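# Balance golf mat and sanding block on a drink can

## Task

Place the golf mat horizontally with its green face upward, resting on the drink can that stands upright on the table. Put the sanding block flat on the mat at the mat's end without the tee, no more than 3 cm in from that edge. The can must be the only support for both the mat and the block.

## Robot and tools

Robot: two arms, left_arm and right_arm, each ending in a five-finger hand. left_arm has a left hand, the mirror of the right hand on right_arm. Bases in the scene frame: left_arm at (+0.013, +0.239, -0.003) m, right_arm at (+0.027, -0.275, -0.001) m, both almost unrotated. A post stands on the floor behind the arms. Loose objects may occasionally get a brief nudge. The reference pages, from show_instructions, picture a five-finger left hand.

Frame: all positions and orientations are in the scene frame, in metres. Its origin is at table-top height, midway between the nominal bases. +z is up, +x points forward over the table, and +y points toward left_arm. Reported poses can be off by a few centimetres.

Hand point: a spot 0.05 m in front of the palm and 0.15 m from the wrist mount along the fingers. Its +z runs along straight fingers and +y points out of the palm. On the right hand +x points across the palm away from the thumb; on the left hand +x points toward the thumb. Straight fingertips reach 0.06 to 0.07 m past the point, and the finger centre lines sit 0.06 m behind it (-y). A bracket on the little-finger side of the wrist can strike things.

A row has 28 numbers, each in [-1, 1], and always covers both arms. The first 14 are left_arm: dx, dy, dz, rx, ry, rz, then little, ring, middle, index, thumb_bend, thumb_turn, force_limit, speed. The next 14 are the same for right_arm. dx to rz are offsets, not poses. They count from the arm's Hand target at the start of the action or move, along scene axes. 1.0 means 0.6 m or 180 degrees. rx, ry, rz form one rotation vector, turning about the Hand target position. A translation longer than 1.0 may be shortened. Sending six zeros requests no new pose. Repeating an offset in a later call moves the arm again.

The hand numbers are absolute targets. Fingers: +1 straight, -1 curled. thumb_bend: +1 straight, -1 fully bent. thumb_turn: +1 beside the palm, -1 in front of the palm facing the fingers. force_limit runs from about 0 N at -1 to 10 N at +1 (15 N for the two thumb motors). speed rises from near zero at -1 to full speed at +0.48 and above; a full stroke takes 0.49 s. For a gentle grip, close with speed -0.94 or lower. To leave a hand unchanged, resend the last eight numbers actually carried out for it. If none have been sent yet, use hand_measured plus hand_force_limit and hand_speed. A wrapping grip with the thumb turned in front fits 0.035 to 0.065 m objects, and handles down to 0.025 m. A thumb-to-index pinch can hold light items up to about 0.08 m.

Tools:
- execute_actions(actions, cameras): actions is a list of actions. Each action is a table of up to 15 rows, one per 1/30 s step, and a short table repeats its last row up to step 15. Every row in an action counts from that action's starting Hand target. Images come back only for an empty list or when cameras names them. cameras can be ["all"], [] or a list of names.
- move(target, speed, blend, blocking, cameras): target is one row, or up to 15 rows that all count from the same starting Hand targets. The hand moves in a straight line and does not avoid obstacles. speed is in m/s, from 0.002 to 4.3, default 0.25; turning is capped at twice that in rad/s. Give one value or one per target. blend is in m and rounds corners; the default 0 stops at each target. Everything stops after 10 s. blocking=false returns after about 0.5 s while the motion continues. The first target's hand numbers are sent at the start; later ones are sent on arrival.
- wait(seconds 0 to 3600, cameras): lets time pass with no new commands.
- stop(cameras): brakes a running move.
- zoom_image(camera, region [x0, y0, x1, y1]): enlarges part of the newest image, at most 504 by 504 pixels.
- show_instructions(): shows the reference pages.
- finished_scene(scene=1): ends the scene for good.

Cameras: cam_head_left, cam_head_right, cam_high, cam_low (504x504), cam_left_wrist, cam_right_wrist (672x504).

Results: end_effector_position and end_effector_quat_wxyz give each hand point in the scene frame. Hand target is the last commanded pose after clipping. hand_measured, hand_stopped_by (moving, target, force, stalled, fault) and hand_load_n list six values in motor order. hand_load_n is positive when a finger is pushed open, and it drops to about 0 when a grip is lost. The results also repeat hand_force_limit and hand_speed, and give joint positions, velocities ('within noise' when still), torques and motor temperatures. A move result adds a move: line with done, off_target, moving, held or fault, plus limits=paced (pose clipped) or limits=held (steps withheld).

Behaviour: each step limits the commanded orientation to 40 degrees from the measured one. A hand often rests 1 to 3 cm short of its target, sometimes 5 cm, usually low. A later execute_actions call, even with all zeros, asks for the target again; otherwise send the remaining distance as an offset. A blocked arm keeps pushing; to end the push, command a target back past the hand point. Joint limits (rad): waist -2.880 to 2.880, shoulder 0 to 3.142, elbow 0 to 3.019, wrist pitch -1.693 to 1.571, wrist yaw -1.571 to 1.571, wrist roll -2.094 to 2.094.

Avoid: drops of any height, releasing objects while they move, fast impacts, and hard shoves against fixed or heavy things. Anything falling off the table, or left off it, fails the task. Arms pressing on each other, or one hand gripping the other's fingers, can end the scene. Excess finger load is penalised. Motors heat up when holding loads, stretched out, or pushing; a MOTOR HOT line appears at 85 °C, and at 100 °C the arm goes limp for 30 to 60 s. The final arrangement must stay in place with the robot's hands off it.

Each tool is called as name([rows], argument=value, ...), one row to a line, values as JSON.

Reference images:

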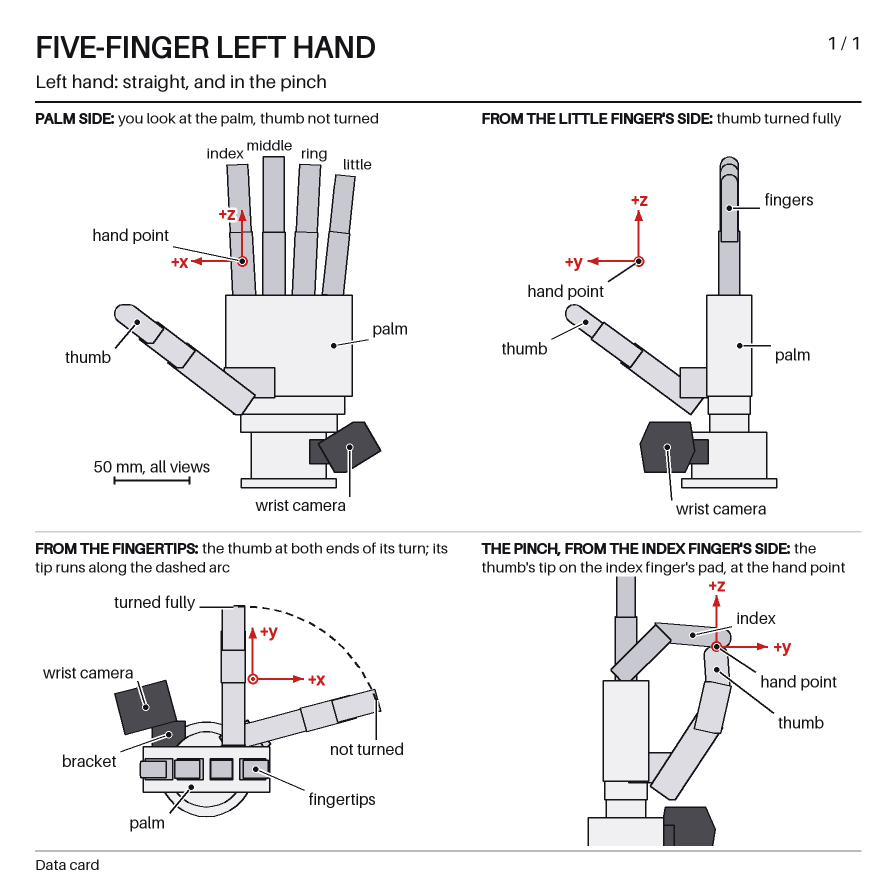

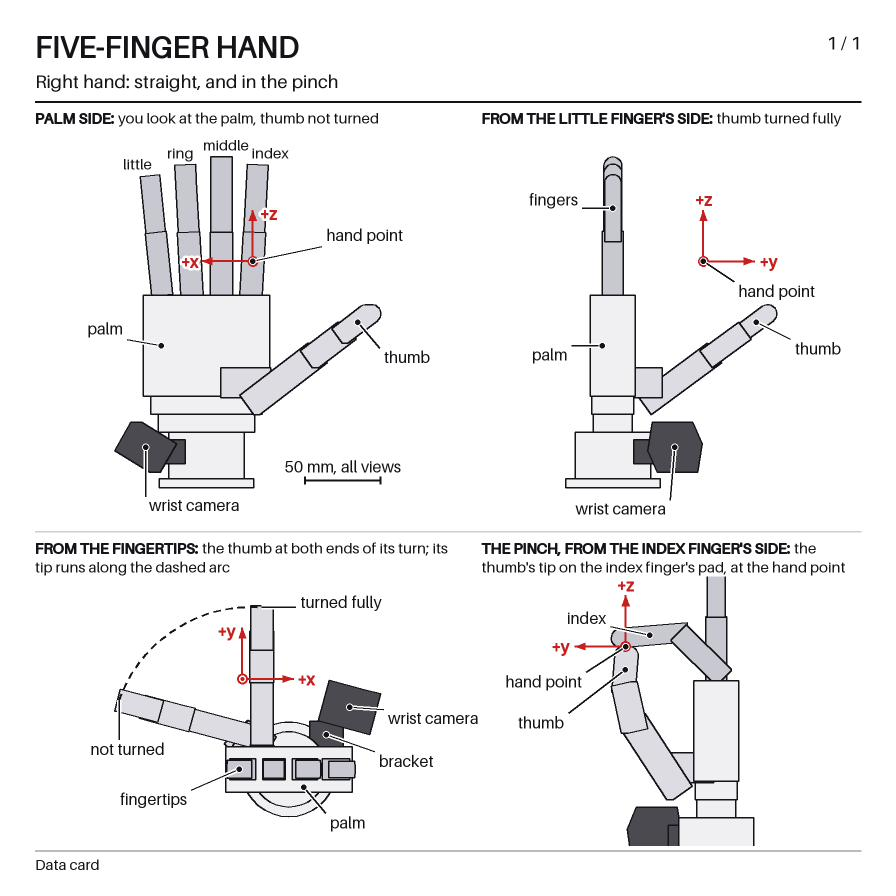

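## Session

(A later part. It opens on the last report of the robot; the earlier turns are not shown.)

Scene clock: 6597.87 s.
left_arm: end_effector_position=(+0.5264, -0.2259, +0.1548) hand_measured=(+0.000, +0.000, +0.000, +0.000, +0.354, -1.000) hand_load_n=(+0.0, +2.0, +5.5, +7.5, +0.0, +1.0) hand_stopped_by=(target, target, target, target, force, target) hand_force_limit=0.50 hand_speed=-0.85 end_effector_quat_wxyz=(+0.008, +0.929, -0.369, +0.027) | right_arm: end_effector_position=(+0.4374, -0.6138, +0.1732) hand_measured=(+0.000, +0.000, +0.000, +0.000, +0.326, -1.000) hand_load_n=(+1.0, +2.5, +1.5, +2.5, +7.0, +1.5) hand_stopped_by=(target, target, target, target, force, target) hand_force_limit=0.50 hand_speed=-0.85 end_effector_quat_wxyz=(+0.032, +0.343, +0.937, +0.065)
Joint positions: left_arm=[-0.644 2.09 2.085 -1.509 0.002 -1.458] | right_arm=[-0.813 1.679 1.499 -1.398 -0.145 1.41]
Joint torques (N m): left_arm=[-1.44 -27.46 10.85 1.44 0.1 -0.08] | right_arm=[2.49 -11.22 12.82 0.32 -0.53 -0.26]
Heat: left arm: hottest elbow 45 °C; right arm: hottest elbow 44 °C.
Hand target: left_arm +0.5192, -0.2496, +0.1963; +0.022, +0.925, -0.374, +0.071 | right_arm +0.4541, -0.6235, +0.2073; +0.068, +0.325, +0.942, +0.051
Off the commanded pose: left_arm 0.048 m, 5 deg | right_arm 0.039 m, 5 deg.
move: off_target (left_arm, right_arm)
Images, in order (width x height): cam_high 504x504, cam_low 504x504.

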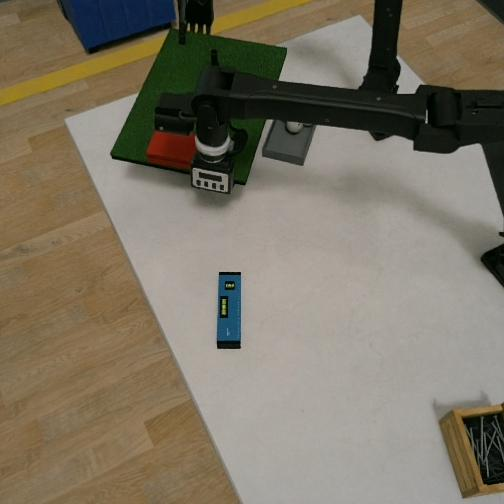

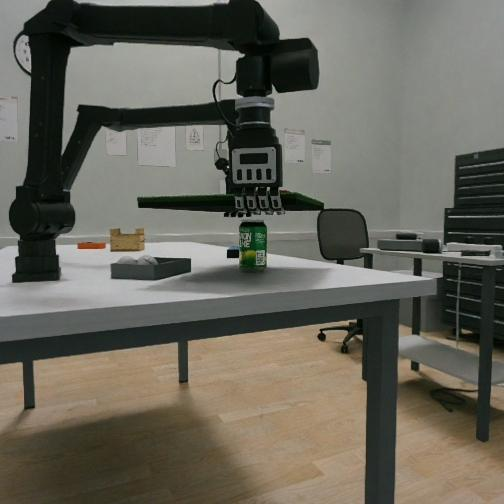

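move(target=[-0.01,-0.012,-0.01,-0.011,-0.0125,0,0,0,0,0,-0.4,-1,0.5,-0.85,-0.01,-0.012,-0.035,-0.011,-0.0125,0,0,0,0,0,-0.4,-1,0.5,-0.85], speed=0.05, cameras=["cam_low","cam_high"])

zoom_image(camera="cam_low", region=[125, 175, 345, 285])

Scene clock: 6618.13 s.
left_arm: end_effector_position=(+0.5215, -0.2344, +0.1442) hand_measured=(+0.000, +0.000, +0.000, +0.000, +0.354, -1.000) hand_load_n=(+0.5, +2.0, +4.5, +6.5, +0.5, +2.0) hand_stopped_by=(target, target, target, target, force, target) hand_force_limit=0.50 hand_speed=-0.85 end_effector_quat_wxyz=(+0.016, +0.930, -0.362, +0.051) | right_arm: end_effector_position=(+0.4461, -0.6281, +0.1678) hand_measured=(+0.000, +0.000, +0.000, +0.000, +0.326, -1.000) hand_load_n=(+0.0, +1.5, +2.0, +3.5, +7.5, +1.0) hand_stopped_by=(target, target, target, target, force, target) hand_force_limit=0.50 hand_speed=-0.85 end_effector_quat_wxyz=(+0.071, +0.329, +0.940, +0.052)
Joint positions: left_arm=[-0.659 2.049 1.985 -1.399 0.001 -1.486] | right_arm=[-0.825 1.679 1.475 -1.297 -0.161 1.375]
Joint torques (N m): left_arm=[-1.32 -27.52 10.95 1.37 0.08 0.05] | right_arm=[1.03 -12.34 8.03 0.79 -0.31 -0.07]
Heat: left arm: hottest elbow 46 °C; right arm: hottest elbow 45 °C.
Hand target: left_arm +0.5133, -0.2566, +0.1903; +0.031, +0.922, -0.373, +0.095 | right_arm +0.4482, -0.6307, +0.1864; +0.092, +0.323, +0.941, +0.041
Off the commanded pose: left_arm 0.052 m, 6 deg | right_arm 0.019 m, 3 deg.
move: off_target (left_arm, right_arm)
Images, in order (width x height): cam_high 504x504, cam_low 504x504.

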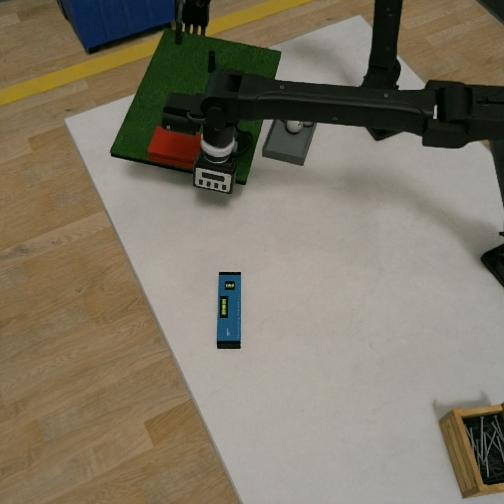

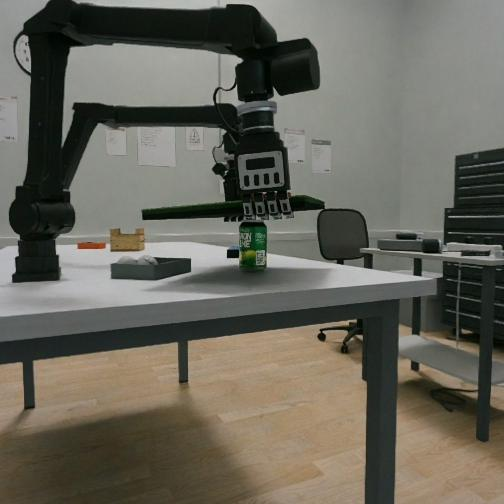

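Scaled by 2.291.

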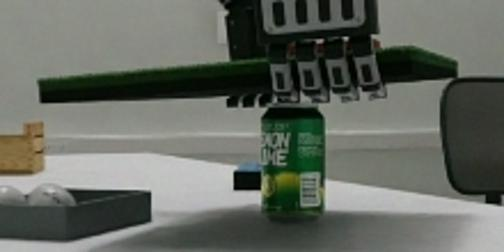

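move(target=[0,0,0,0.009,0.0105,0,0,0,0,0,-0.4,-1,0.5,-0.85,0,0,-0.02,0.009,0.0105,0,0,0,0,0,-0.4,-1,0.5,-0.85], speed=0.05, cameras=["cam_low"])

zoom_image(camera="cam_low", region=[125, 175, 345, 285])

Scene clock: 6626.03 s.
left_arm: end_effector_position=(+0.5123, -0.2296, +0.1423) hand_measured=(+0.000, +0.000, +0.000, +0.000, +0.354, -1.000) hand_load_n=(+0.0, +2.0, +4.0, +6.0, +0.5, +2.5) hand_stopped_by=(target, target, target, target, force, target) hand_force_limit=0.50 hand_speed=-0.85 end_effector_quat_wxyz=(+0.010, +0.933, -0.359, +0.032) | right_arm: end_effector_position=(+0.4442, -0.6259, +0.1576) hand_measured=(+0.000, +0.000, +0.000, +0.000, +0.326, -1.000) hand_load_n=(+0.0, +1.5, +2.0, +3.5, +7.5, +0.5) hand_stopped_by=(target, target, target, target, force, target) hand_force_limit=0.50 hand_speed=-0.85 end_effector_quat_wxyz=(+0.058, +0.326, +0.942, +0.059)
Joint positions: left_arm=[-0.662 2.049 1.985 -1.44 0.001 -1.496] | right_arm=[-0.825 1.698 1.475 -1.309 -0.16 1.367]
Joint torques (N m): left_arm=[-1.08 -24.76 15.39 0.05 0.03 0.17] | right_arm=[1.32 -12.1 9.17 0.44 -0.02 0.06]
Heat: left arm: hottest elbow 47 °C; right arm: hottest elbow 45 °C.
Hand target: left_arm +0.5133, -0.2566, +0.1903; +0.024, +0.924, -0.374, +0.074 | right_arm +0.4482, -0.6307, +0.1744; +0.072, +0.325, +0.942, +0.049
Off the commanded pose: left_arm 0.055 m, 5 deg | right_arm 0.018 m, 2 deg.
move: off_target (left_arm, right_arm)

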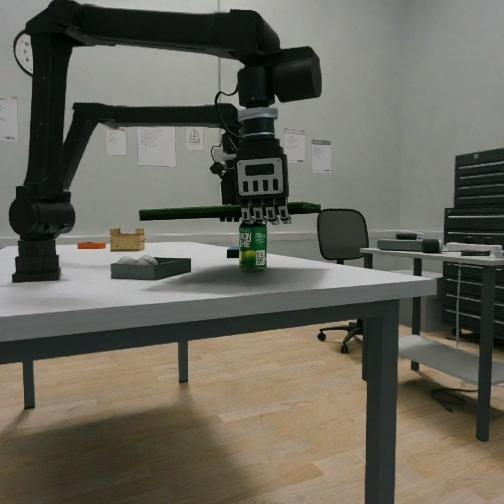

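Scaled by 2.291.

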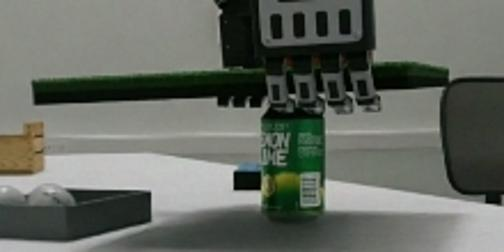

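move(target=[0,0.01,-0.02,0.008,0.009,0,0,0,0,0,-0.4,-1,0.5,-0.85,0,0,-0.025,0.006,0.007,0,0,0,0,0,-0.4,-1,0.5,-0.85], speed=0.05, cameras=["cam_low","cam_high"])

zoom_image(camera="cam_low", region=[125, 175, 345, 285])

Scene clock: 6639.10 s.
left_arm: end_effector_position=(+0.5070, -0.2268, +0.1372) hand_measured=(+0.000, +0.000, +0.000, +0.000, +0.354, -1.000) hand_load_n=(+0.0, +1.5, +4.0, +5.5, +1.0, +3.0) hand_stopped_by=(target, target, target, target, force, target) hand_force_limit=0.50 hand_speed=-0.85 end_effector_quat_wxyz=(+0.006, +0.933, -0.360, +0.018) | right_arm: end_effector_position=(+0.4438, -0.6252, +0.1451) hand_measured=(+0.000, +0.000, +0.000, +0.000, +0.326, -1.000) hand_load_n=(+0.0, +1.5, +2.0, +3.5, +8.0, +0.0) hand_stopped_by=(target, target, target, target, force, target) hand_force_limit=0.50 hand_speed=-0.85 end_effector_quat_wxyz=(+0.046, +0.325, +0.942, +0.066)
Joint positions: left_arm=[-0.664 2.056 1.985 -1.462 0.001 -1.497] | right_arm=[-0.825 1.722 1.475 -1.313 -0.16 1.362]
Joint torques (N m): left_arm=[-0.44 -23.71 15.9 -0.16 -0.02 0.21] | right_arm=[2.43 -12.16 8.77 0.23 0.04 0.07]
Motor temperatures (°C): left_arm=[32 38 50 30 33 32] | right_arm=[29 37 45 32 35 31]
Heat: left arm: hottest elbow 50 °C; right arm: hottest elbow 45 °C.
Hand target: left_arm +0.5131, -0.2507, +0.1784; +0.018, +0.925, -0.374, +0.057 | right_arm +0.4483, -0.6307, +0.1594; +0.058, +0.326, +0.942, +0.055
Off the commanded pose: left_arm 0.048 m, 5 deg | right_arm 0.016 m, 2 deg.
move: off_target (left_arm, right_arm)
Images, in order (width x height): cam_high 504x504, cam_low 504x504.

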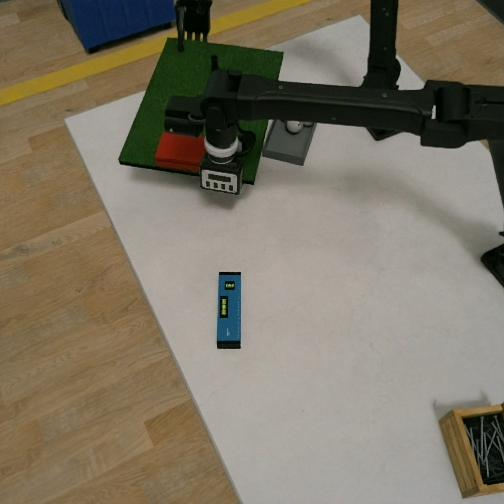

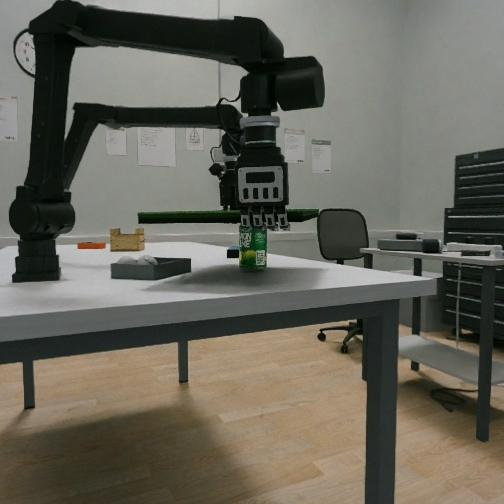

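Scaled by 2.291.

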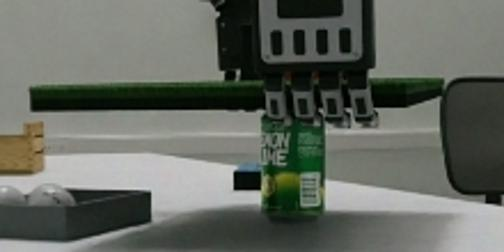

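move(target=[0,0,-0.03,0.003,0.003,0,0,0,0,0,-0.4,-1,0.5,-0.85,0,0,-0.012,0.003,0.003,0,0,0,0,0,-0.4,-1,0.5,-0.85], speed=0.04, cameras=["cam_low","cam_high"])

zoom_image(camera="cam_low", region=[125, 175, 345, 285])

Scene clock: 6654.93 s.
left_arm: end_effector_position=(+0.5070, -0.2268, +0.1354) hand_measured=(+0.000, +0.000, +0.000, +0.000, +0.354, -1.000) hand_load_n=(+0.0, +1.0, +3.5, +6.0, +1.0, +3.0) hand_stopped_by=(target, target, target, target, force, target) hand_force_limit=0.50 hand_speed=-0.85 end_effector_quat_wxyz=(+0.006, +0.933, -0.360, +0.017) | right_arm: end_effector_position=(+0.4437, -0.6253, +0.1439) hand_measured=(+0.000, +0.000, +0.000, +0.000, +0.326, -1.000) hand_load_n=(+0.0, +1.5, +1.5, +3.0, +8.0, +0.0) hand_stopped_by=(target, target, target, target, force, target) hand_force_limit=0.50 hand_speed=-0.85 end_effector_quat_wxyz=(+0.045, +0.325, +0.942, +0.066)
Joint positions: left_arm=[-0.664 2.058 1.985 -1.462 0.001 -1.497] | right_arm=[-0.825 1.724 1.475 -1.313 -0.159 1.362]
Joint torques (N m): left_arm=[-0.44 -22.59 14.42 0.76 -0.07 0.21] | right_arm=[1.61 -10.46 8.76 0.64 0.09 0.08]
Heat: left arm: hottest elbow 52 °C; right arm: hottest elbow 45 °C.
Hand target: left_arm +0.5132, -0.2507, +0.1604; +0.015, +0.926, -0.374, +0.051 | right_arm +0.4482, -0.6307, +0.1523; +0.052, +0.326, +0.942, +0.057
Off the commanded pose: left_arm 0.035 m, 4 deg | right_arm 0.011 m, 1 deg.
move: off_target (left_arm, right_arm)
Images, in order (width x height): cam_high 504x504, cam_low 504x504.

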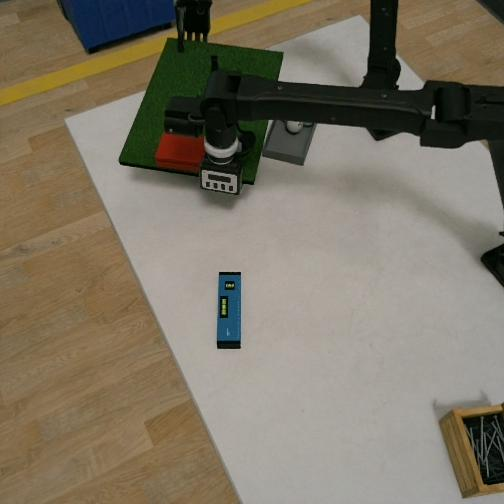

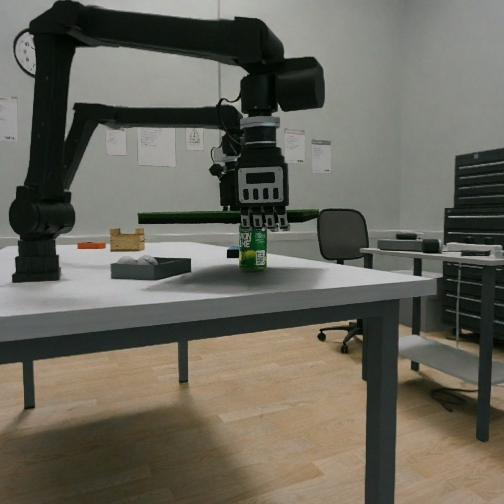

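Scaled by 2.291.

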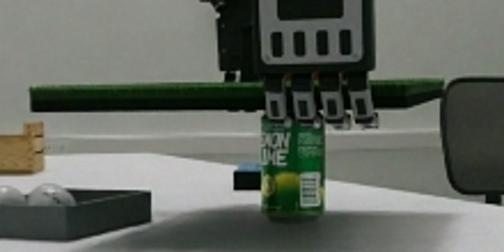

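move(target=[0,0,-0.022,0,0,0,0,0,0,0,-0.4,-1,0.5,-0.85,0,0,-0.01,0,0,0,0,0,0,0,-0.4,-1,0.5,-0.85], speed=0.04, cameras=["cam_low","cam_high"])

zoom_image(camera="cam_low", region=[125, 175, 345, 285])

Scene clock: 6663.97 s.
left_arm: end_effector_position=(+0.5117, -0.2297, +0.1355) hand_measured=(+0.000, +0.000, +0.000, +0.000, +0.354, -1.000) hand_load_n=(+0.0, +0.5, +3.0, +6.5, +1.0, +3.0) hand_stopped_by=(target, target, target, target, force, target) hand_force_limit=0.50 hand_speed=-0.85 end_effector_quat_wxyz=(+0.007, +0.933, -0.360, +0.027) | right_arm: end_effector_position=(+0.4440, -0.6262, +0.1432) hand_measured=(+0.000, +0.000, +0.000, +0.000, +0.326, -1.000) hand_load_n=(+0.5, +1.0, +2.0, +3.5, +7.5, +0.5) hand_stopped_by=(target, target, target, target, force, target) hand_force_limit=0.50 hand_speed=-0.85 end_effector_quat_wxyz=(+0.045, +0.326, +0.942, +0.065)
Joint positions: left_arm=[-0.664 2.059 1.985 -1.441 -0.002 -1.497] | right_arm=[-0.825 1.725 1.475 -1.31 -0.158 1.363]
Joint torques (N m): left_arm=[-0.67 -22.07 12.34 1.28 0.02 0.21] | right_arm=[1.67 -11.22 8.08 0.8 0.1 0.06]
Heat: left arm: hottest elbow 53 °C; right arm: hottest elbow 44 °C.
Hand target: left_arm +0.5133, -0.2507, +0.1471; +0.015, +0.926, -0.374, +0.051 | right_arm +0.4482, -0.6307, +0.1461; +0.052, +0.326, +0.942, +0.057
Off the commanded pose: left_arm 0.024 m, 3 deg | right_arm 0.007 m, 1 deg.
move: off_target (left_arm)
Images, in order (width x height): cam_high 504x504, cam_low 504x504.

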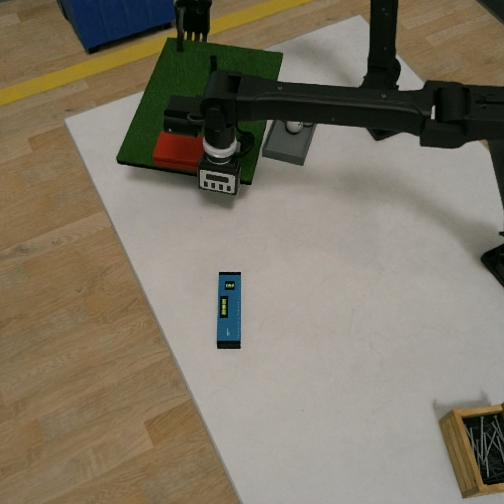

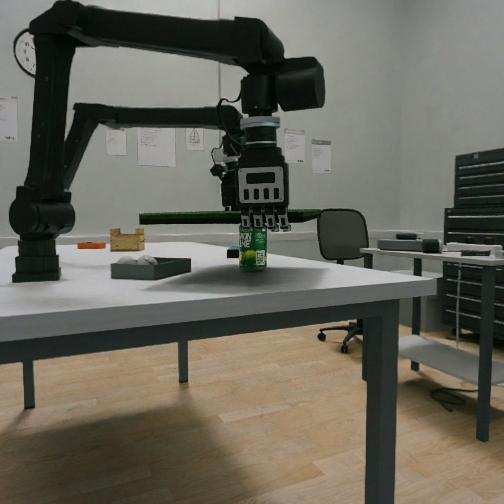

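Scaled by 2.291.

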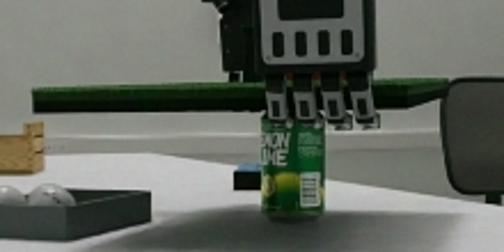

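move(target=[0,0,0,0,0,0,0,0,0,0,-0.4,-1,0.5,-0.85,0,0,0,0,0,0,0,0,0,0,1,-1,0.5,-0.5], speed=0.04, cameras=["cam_low"])

zoom_image(camera="cam_low", region=[125, 175, 345, 285])

Scene clock: 6677.63 s.
left_arm: end_effector_position=(+0.5126, -0.2307, +0.1357) hand_measured=(+0.000, +0.000, +0.000, +0.000, +0.354, -1.000) hand_load_n=(+0.0, +0.5, +2.5, +4.5, +2.0, +2.0) hand_stopped_by=(target, target, target, target, force, target) hand_force_limit=0.50 hand_speed=-0.85 end_effector_quat_wxyz=(+0.008, +0.933, -0.360, +0.029) | right_arm: end_effector_position=(+0.4435, -0.6276, +0.1408) hand_measured=(+0.000, +0.000, +0.000, +0.000, +1.000, -1.000) hand_load_n=(+0.5, +1.0, +0.0, +0.0, -0.5, +0.0) hand_stopped_by=(target, target, target, target, target, target) hand_force_limit=0.50 hand_speed=-0.50 end_effector_quat_wxyz=(+0.043, +0.326, +0.942, +0.062)
Joint positions: left_arm=[-0.664 2.059 1.985 -1.436 -0.002 -1.497] | right_arm=[-0.825 1.728 1.475 -1.308 -0.151 1.364]
Joint torques (N m): left_arm=[-0.56 -22.12 12.38 1.06 0.02 0.21] | right_arm=[2.08 -11.58 7.68 0.75 -0.23 0.06]
Heat: left arm: hottest elbow 52 °C; right arm: hottest elbow 43 °C.
Hand target: left_arm +0.5132, -0.2508, +0.1471; +0.015, +0.926, -0.374, +0.051 | right_arm +0.4482, -0.6307, +0.1462; +0.052, +0.326, +0.942, +0.057
Off the commanded pose: left_arm 0.023 m, 3 deg | right_arm 0.008 m, 1 deg.
move: done

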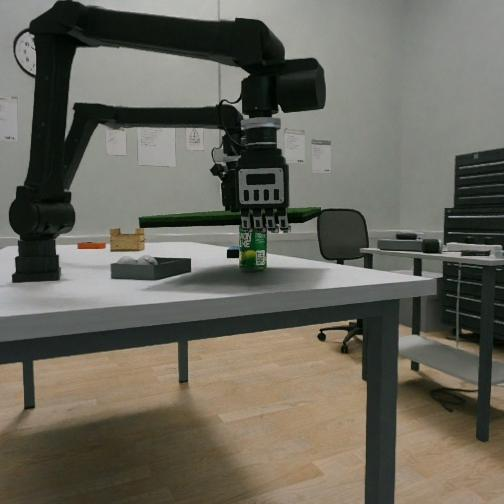

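Scaled by 2.291.

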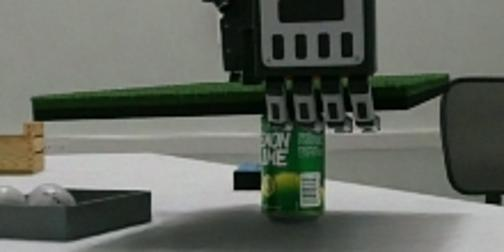

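move(target=[0,0,0,0,0,0,0,0,0,0,1,-1,0.5,-0.5,0,0,0,0,0,0,0,0,0,0,1,-1,0.5,-0.5], speed=0.04, cameras=["cam_low","cam_left_wrist","cam_high"])

zoom_image(camera="cam_low", region=[125, 175, 345, 285])

Scene clock: 6688.63 s.
left_arm: end_effector_position=(+0.5124, -0.2308, +0.1356) hand_measured=(+0.000, +0.000, +0.000, +0.000, +1.000, -1.000) hand_load_n=(+0.0, +0.0, +0.0, +3.0, +0.0, +0.0) hand_stopped_by=(target, target, target, target, target, target) hand_force_limit=0.50 hand_speed=-0.50 end_effector_quat_wxyz=(+0.007, +0.932, -0.361, +0.030) | right_arm: end_effector_position=(+0.4435, -0.6276, +0.1408) hand_measured=(+0.000, +0.000, +0.000, +0.000, +1.000, -1.000) hand_load_n=(+0.0, +0.5, +0.0, +1.0, +0.0, +0.0) hand_stopped_by=(target, target, target, target, target, target) hand_force_limit=0.50 hand_speed=-0.50 end_effector_quat_wxyz=(+0.043, +0.326, +0.942, +0.062)
Joint positions: left_arm=[-0.665 2.059 1.985 -1.436 -0.004 -1.495] | right_arm=[-0.825 1.728 1.475 -1.308 -0.151 1.364]
Joint torques (N m): left_arm=[-0.44 -22.42 12.37 1.06 0.09 0.19] | right_arm=[2.37 -11.4 8.01 0.64 -0.18 0.03]
Heat: left arm: hottest elbow 52 °C; right arm: hottest elbow 43 °C.
Hand target: left_arm +0.5133, -0.2506, +0.1472; +0.015, +0.926, -0.374, +0.051 | right_arm +0.4482, -0.6307, +0.1462; +0.052, +0.326, +0.942, +0.057
Off the commanded pose: left_arm 0.023 m, 3 deg | right_arm 0.008 m, 1 deg.
move: done
cam_left_wrist: T_world_to_cam=[[0.85179, 0.52224, 0.04147, -0.32317], [0.39588, -0.69348, 0.60196, -0.45193], [0.34313, -0.49633, -0.79744, -0.06801]] pos_world=[0.47752, -0.17839, 0.23122]
Images, in order (width x height): cam_high 504x504, cam_low 504x504, cam_left_wrist 672x504.

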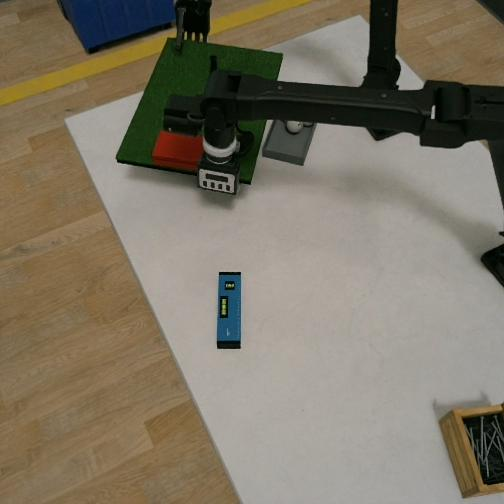

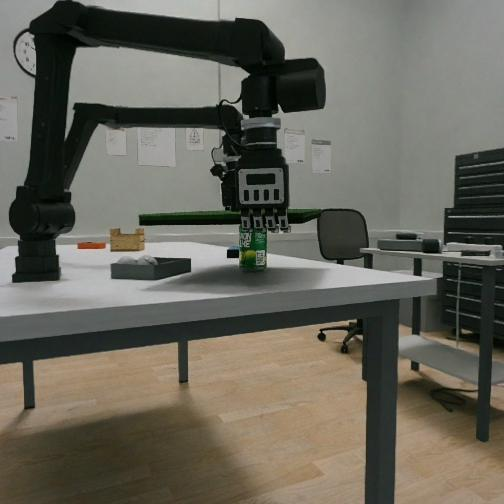

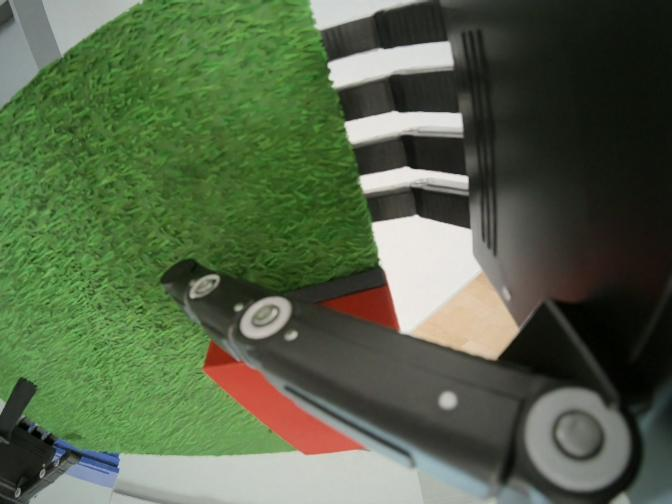

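Scaled by 2.291.

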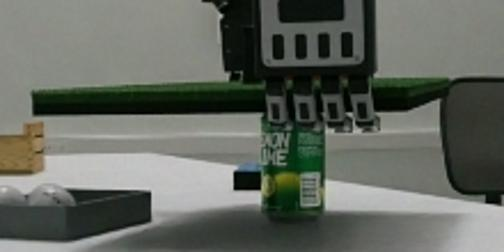

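move(target=[0,0,-0.02,0,0,0,0,0,0,0,1,-1,0.5,-0.5,0,0,0,0,0,0,0,0,0,0,1,-1,0.5,-0.5], speed=0.04, cameras=["cam_low"])

zoom_image(camera="cam_low", region=[125, 175, 345, 285])

Scene clock: 6701.33 s.
left_arm: end_effector_position=(+0.5175, -0.2344, +0.1358) hand_measured=(+0.000, +0.000, +0.000, +0.000, +1.000, -1.000) hand_load_n=(+0.0, +0.0, +0.0, +3.5, +0.0, +0.0) hand_stopped_by=(target, target, target, target, target, target) hand_force_limit=0.50 hand_speed=-0.50 end_effector_quat_wxyz=(+0.009, +0.931, -0.362, +0.041) | right_arm: end_effector_position=(+0.4434, -0.6286, +0.1405) hand_measured=(+0.000, +0.000, +0.000, +0.000, +1.000, -1.000) hand_load_n=(+0.0, +0.0, +0.0, +1.0, -0.5, +0.0) hand_stopped_by=(target, target, target, target, target, target) hand_force_limit=0.50 hand_speed=-0.50 end_effector_quat_wxyz=(+0.043, +0.327, +0.942, +0.060)
Joint positions: left_arm=[-0.665 2.06 1.985 -1.412 -0.005 -1.493] | right_arm=[-0.825 1.728 1.475 -1.305 -0.147 1.366]
Joint torques (N m): left_arm=[-0.38 -21.95 10.44 1.32 0.15 0.17] | right_arm=[2.37 -11.4 8.14 0.58 -0.37 0.04]
Heat: left arm: hottest elbow 51 °C; right arm: hottest elbow 43 °C.
Hand target: left_arm +0.5133, -0.2506, +0.1352; +0.015, +0.926, -0.374, +0.051 | right_arm +0.4482, -0.6307, +0.1462; +0.052, +0.326, +0.942, +0.057
Off the commanded pose: left_arm 0.017 m, 2 deg | right_arm 0.008 m, 1 deg.
move: off_target (left_arm)

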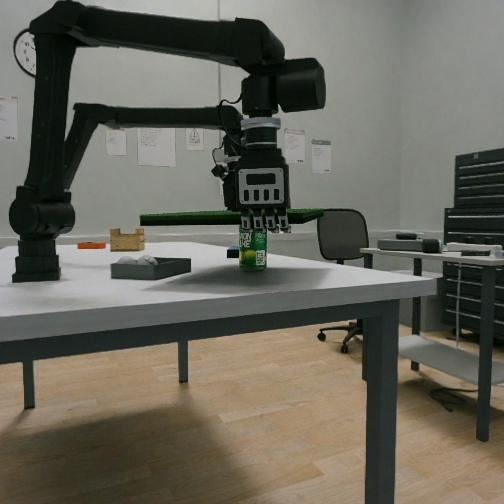

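Scaled by 2.291.

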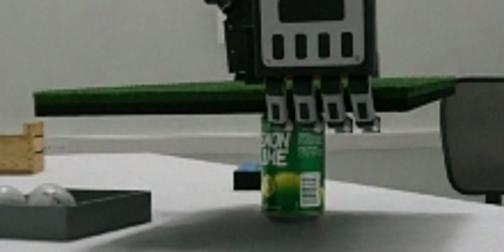

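move(target=[0,0,-0.02,0.01,0.012,0,0,0,0,0,1,-1,0.5,-0.5,0,0,0,0,0,0,0,0,0,0,1,-1,0.5,-0.5], speed=0.04, cameras=["cam_low"])

zoom_image(camera="cam_low", region=[125, 175, 345, 285])

Scene clock: 6708.97 s.
left_arm: end_effector_position=(+0.5129, -0.2332, +0.1228) hand_measured=(+0.000, +0.000, +0.000, +0.000, +1.000, -1.000) hand_load_n=(+0.0, +0.0, +0.0, +0.0, +0.0, +0.0) hand_stopped_by=(target, target, target, target, target, target) hand_force_limit=0.50 hand_speed=-0.50 end_effector_quat_wxyz=(+0.005, +0.932, -0.363, +0.024) | right_arm: end_effector_position=(+0.4437, -0.6283, +0.1407) hand_measured=(+0.000, +0.000, +0.000, +0.000, +1.000, -1.000) hand_load_n=(+0.0, +0.0, +0.0, +0.5, -0.5, +0.0) hand_stopped_by=(target, target, target, target, target, target) hand_force_limit=0.50 hand_speed=-0.50 end_effector_quat_wxyz=(+0.043, +0.327, +0.942, +0.061)
Joint positions: left_arm=[-0.667 2.079 1.985 -1.428 -0.004 -1.493] | right_arm=[-0.825 1.728 1.475 -1.305 -0.149 1.366]
Joint torques (N m): left_arm=[-0.26 -19.96 13.74 -0.21 0.05 0.17] | right_arm=[2.37 -10.64 7.83 0.69 -0.24 0.02]
Heat: left arm: hottest elbow 51 °C; right arm: hottest elbow 42 °C.
Hand target: left_arm +0.5132, -0.2507, +0.1232; +0.008, +0.927, -0.375, +0.027 | right_arm +0.4482, -0.6307, +0.1462; +0.052, +0.326, +0.942, +0.057
Off the commanded pose: left_arm 0.017 m, 2 deg | right_arm 0.008 m, 1 deg.
move: off_target (left_arm)

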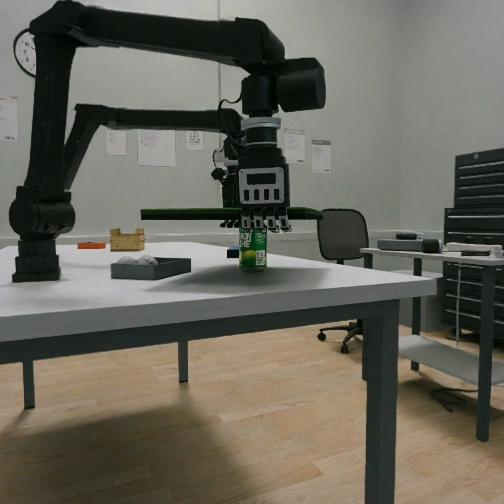

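Scaled by 2.291.

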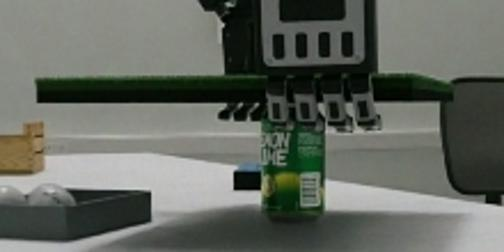

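move(target=[0,0,0,0,0,0,0,0,0,0,1,-1,0.5,-0.5,0,0,-0.02,0,0,0,0,0,0,0,1,-1,0.5,-0.5], speed=0.04, cameras=["cam_low","cam_high","cam_left_wrist"])

zoom_image(camera="cam_low", region=[125, 175, 345, 285])

Scene clock: 6722.13 s.
left_arm: end_effector_position=(+0.5114, -0.2348, +0.1228) hand_measured=(+0.000, +0.000, +0.000, +0.000, +1.000, -1.000) hand_load_n=(+0.0, +0.0, +0.5, +0.0, +0.0, +0.0) hand_stopped_by=(target, target, target, target, target, target) hand_force_limit=0.50 hand_speed=-0.50 end_effector_quat_wxyz=(+0.006, +0.931, -0.364, +0.024) | right_arm: end_effector_position=(+0.4459, -0.6310, +0.1375) hand_measured=(+0.000, +0.000, +0.000, +0.000, +1.000, -1.000) hand_load_n=(+0.0, +0.0, +0.0, +0.0, +0.0, +0.0) hand_stopped_by=(target, target, target, target, target, target) hand_force_limit=0.50 hand_speed=-0.50 end_effector_quat_wxyz=(+0.051, +0.326, +0.942, +0.057)
Joint positions: left_arm=[-0.67 2.079 1.985 -1.428 -0.003 -1.493] | right_arm=[-0.825 1.728 1.465 -1.278 -0.149 1.366]
Joint torques (N m): left_arm=[-0.09 -20.13 13.75 -0.21 0.06 0.17] | right_arm=[1.49 -10.7 7.08 0.91 -0.22 0.09]
Heat: left arm: hottest elbow 52 °C; right arm: hottest elbow 42 °C.
Hand target: left_arm +0.5132, -0.2508, +0.1232; +0.008, +0.927, -0.375, +0.027 | right_arm +0.4482, -0.6307, +0.1342; +0.052, +0.326, +0.942, +0.057
Off the commanded pose: left_arm 0.016 m, 1 deg | right_arm 0.004 m, 0 deg.
move: done
cam_left_wrist: T_world_to_cam=[[0.85597, 0.5157, 0.03701, -0.32287], [0.39646, -0.70062, 0.59325, -0.44759], [0.33188, -0.49313, -0.80417, -0.0726]] pos_world=[0.47791, -0.18289, 0.21911]
Images, in order (width x height): cam_high 504x504, cam_low 504x504, cam_left_wrist 672x504.

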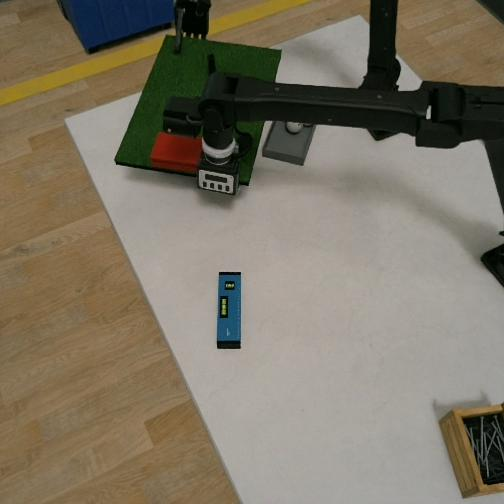

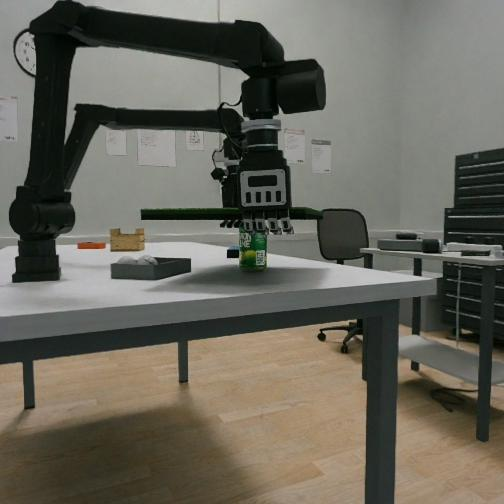

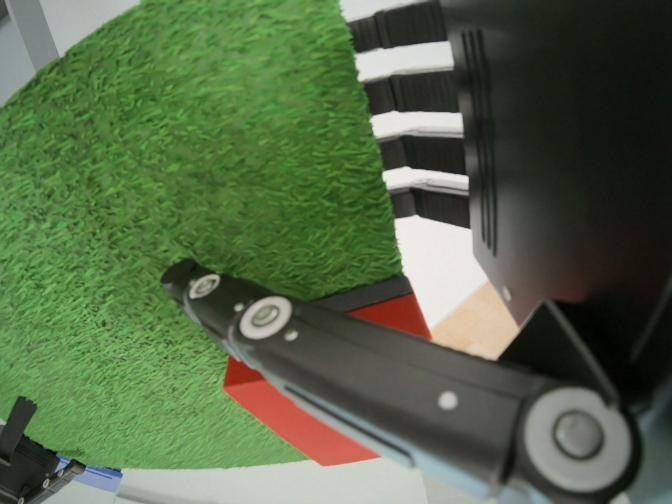

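Scaled by 2.291.

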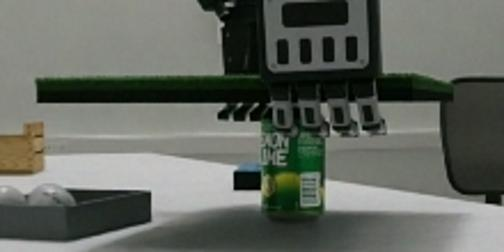

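move(target=[0,0,0,0,0,0,0,0,0,0,1,-1,0.5,-0.5,0,0,-0.012,0,0,0,0,0,0,0,1,-1,0.5,-0.5], speed=0.04, cameras=["cam_low","cam_right_wrist"])

zoom_image(camera="cam_low", region=[125, 175, 345, 285])

Scene clock: 6738.30 s.
left_arm: end_effector_position=(+0.5114, -0.2348, +0.1228) hand_measured=(+0.000, +0.000, +0.000, +0.000, +1.000, -1.000) hand_load_n=(+0.0, +0.0, +0.0, +0.0, +0.0, +0.0) hand_stopped_by=(target, target, target, target, target, target) hand_force_limit=0.50 hand_speed=-0.50 end_effector_quat_wxyz=(+0.006, +0.931, -0.364, +0.024) | right_arm: end_effector_position=(+0.4459, -0.6310, +0.1316) hand_measured=(+0.000, +0.000, +0.000, +0.000, +1.000, -1.000) hand_load_n=(+0.0, +0.0, +0.0, +0.5, +0.0, +0.0) hand_stopped_by=(target, target, target, target, target, target) hand_force_limit=0.50 hand_speed=-0.50 end_effector_quat_wxyz=(+0.052, +0.326, +0.942, +0.056)
Joint positions: left_arm=[-0.67 2.079 1.985 -1.428 -0.003 -1.493] | right_arm=[-0.825 1.731 1.452 -1.26 -0.149 1.366]
Joint torques (N m): left_arm=[0.03 -20.13 13.75 -0.2 0.05 0.17] | right_arm=[2.73 -10.4 7.23 0.8 -0.29 0.05]
Heat: left arm: hottest elbow 52 °C; right arm: hottest elbow 41 °C.
Hand target: left_arm +0.5132, -0.2508, +0.1232; +0.008, +0.927, -0.375, +0.027 | right_arm +0.4481, -0.6307, +0.1270; +0.052, +0.326, +0.942, +0.057
Off the commanded pose: left_arm 0.016 m, 1 deg | right_arm 0.005 m, 0 deg.
move: done
cam_right_wrist: T_world_to_cam=[[0.38167, 0.91026, 0.16051, 0.37626], [0.70784, -0.39952, 0.58253, -0.64346], [0.59438, -0.10872, -0.7968, -0.11263]] pos_world=[0.37881, -0.61181, 0.2247]

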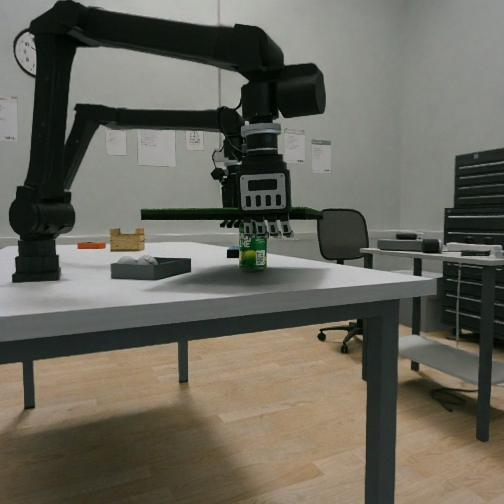

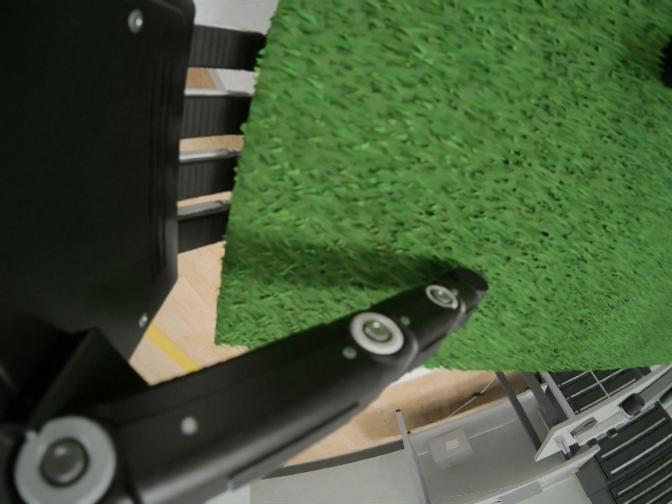

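Scaled by 2.291.

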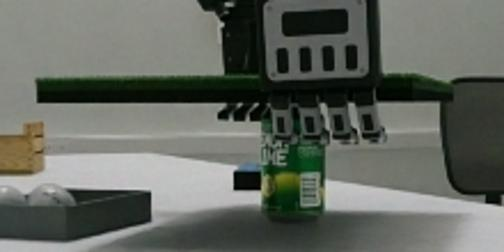

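move(target=[0,0,0,0,0,0,0,0,0,0,1,-1,0.5,-0.5,-0.098,-0.114,0,0,0,0,0,0,0,0,1,-1,0.5,-0.5], speed=0.05, cameras=["cam_low","cam_high"])

zoom_image(camera="cam_low", region=[125, 175, 345, 285])

Scene clock: 6750.33 s.
left_arm: end_effector_position=(+0.5114, -0.2348, +0.1228) hand_measured=(+0.000, +0.000, +0.000, +0.000, +1.000, -1.000) hand_load_n=(+0.0, +0.0, +0.0, +0.0, +0.0, +0.0) hand_stopped_by=(target, target, target, target, target, target) hand_force_limit=0.50 hand_speed=-0.50 end_effector_quat_wxyz=(+0.006, +0.931, -0.364, +0.024) | right_arm: end_effector_position=(+0.3855, -0.6802, +0.1141) hand_measured=(+0.000, +0.000, +0.000, +0.000, +1.000, -1.000) hand_load_n=(+0.0, +0.5, +0.0, +0.0, +0.0, +0.5) hand_stopped_by=(target, target, target, target, target, target) hand_force_limit=0.50 hand_speed=-0.50 end_effector_quat_wxyz=(+0.039, +0.325, +0.942, +0.068)
Joint positions: left_arm=[-0.67 2.079 1.985 -1.428 -0.003 -1.493] | right_arm=[-0.976 1.784 1.476 -1.29 -0.155 1.209]
Joint torques (N m): left_arm=[0.03 -20.07 13.75 -0.21 0.06 0.16] | right_arm=[0.5 -9.99 11.07 0.05 -0.13 -0.1]
Heat: left arm: hottest elbow 53 °C; right arm: hottest elbow 41 °C.
Hand target: left_arm +0.5132, -0.2508, +0.1232; +0.008, +0.927, -0.375, +0.027 | right_arm +0.3893, -0.6992, +0.1270; +0.052, +0.326, +0.942, +0.057
Off the commanded pose: left_arm 0.016 m, 1 deg | right_arm 0.023 m, 2 deg.
move: off_target (right_arm)
Images, in order (width x height): cam_high 504x504, cam_low 504x504.

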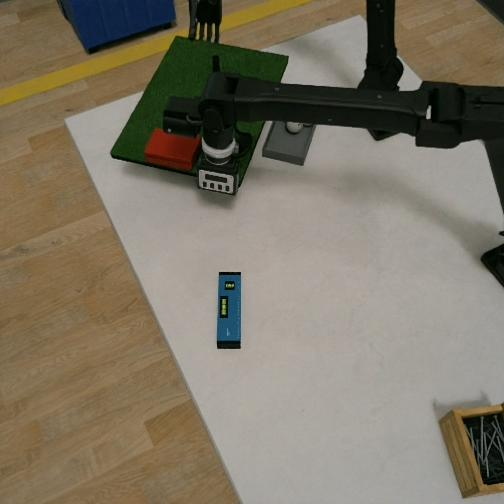

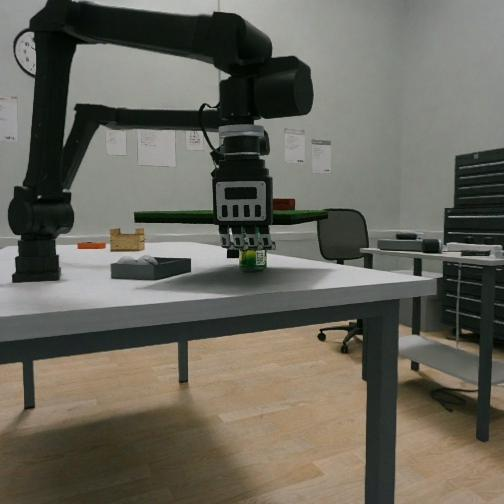

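Scaled by 2.291.

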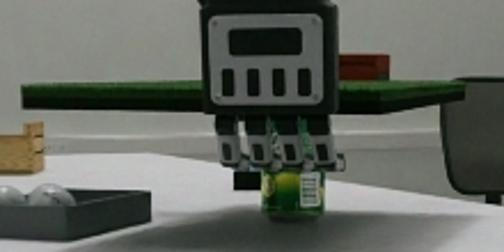

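move(target=[0,0,0,0,0,0,0,0,0,0,1,-1,0.5,-0.5,-0.05,-0.05,0.025,0,0,0,0,0,0,0,1,-1,0.5,-0.5], speed=0.1, cameras=["cam_low","cam_high","cam_left_wrist"])

zoom_image(camera="cam_low", region=[125, 175, 345, 285])

Scene clock: 6769.07 s.
left_arm: end_effector_position=(+0.5112, -0.2347, +0.1225) hand_measured=(+0.000, +0.000, +0.000, +0.000, +1.000, -1.000) hand_load_n=(+0.0, +0.0, +0.0, +0.0, -0.5, +0.0) hand_stopped_by=(target, target, target, target, target, target) hand_force_limit=0.50 hand_speed=-0.50 end_effector_quat_wxyz=(+0.005, +0.931, -0.364, +0.023) | right_arm: end_effector_position=(+0.3526, -0.7139, +0.1268) hand_measured=(+0.000, +0.000, +0.000, +0.000, +1.000, -1.000) hand_load_n=(+0.0, +0.0, +0.0, +0.0, +0.0, +0.0) hand_stopped_by=(target, target, target, target, target, target) hand_force_limit=0.50 hand_speed=-0.50 end_effector_quat_wxyz=(+0.039, +0.331, +0.940, +0.070)
Joint positions: left_arm=[-0.67 2.079 1.985 -1.429 -0.003 -1.493] | right_arm=[-1.061 1.811 1.549 -1.35 -0.156 1.135]
Joint torques (N m): left_arm=[-0.03 -20.19 13.75 -0.2 0.06 0.17] | right_arm=[1.79 -11.81 11.34 0.05 -0.12 -0.07]
Heat: left arm: hottest elbow 53 °C; right arm: hottest elbow 41 °C.
Hand target: left_arm +0.5131, -0.2507, +0.1230; +0.008, +0.927, -0.375, +0.027 | right_arm +0.3593, -0.7291, +0.1420; +0.052, +0.326, +0.942, +0.057
Off the commanded pose: left_arm 0.016 m, 1 deg | right_arm 0.023 m, 2 deg.
move: off_target (right_arm)
cam_left_wrist: T_world_to_cam=[[0.85618, 0.51538, 0.03663, -0.3229], [0.39676, -0.70122, 0.59235, -0.44742], [0.33097, -0.49262, -0.80485, -0.072]] pos_world=[0.47781, -0.18279, 0.21891]
Images, in order (width x height): cam_high 504x504, cam_low 504x504, cam_left_wrist 672x504.

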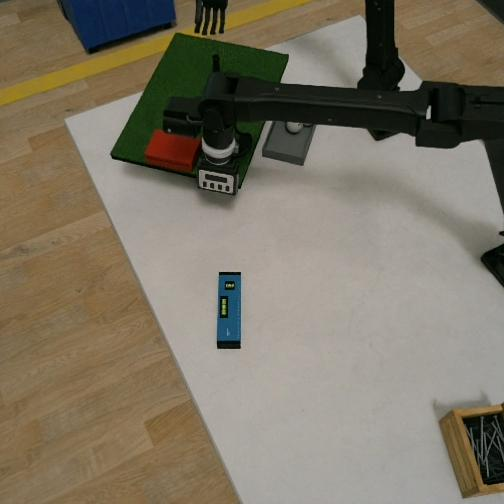

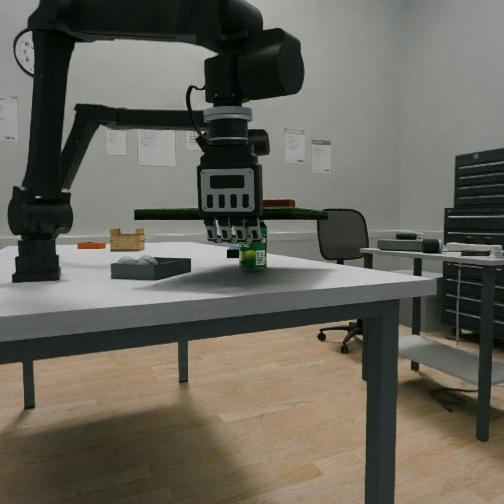

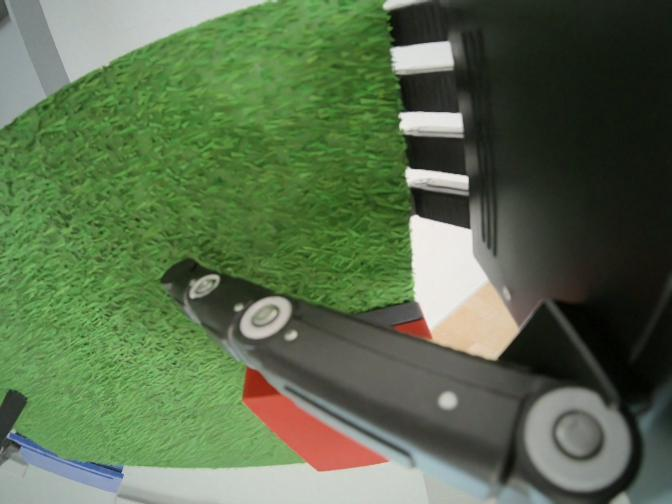

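Scaled by 2.291.

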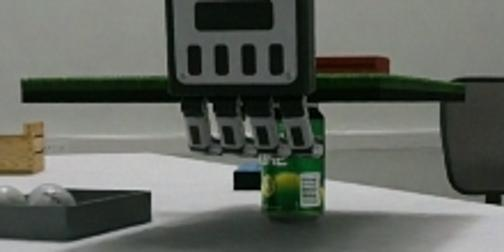

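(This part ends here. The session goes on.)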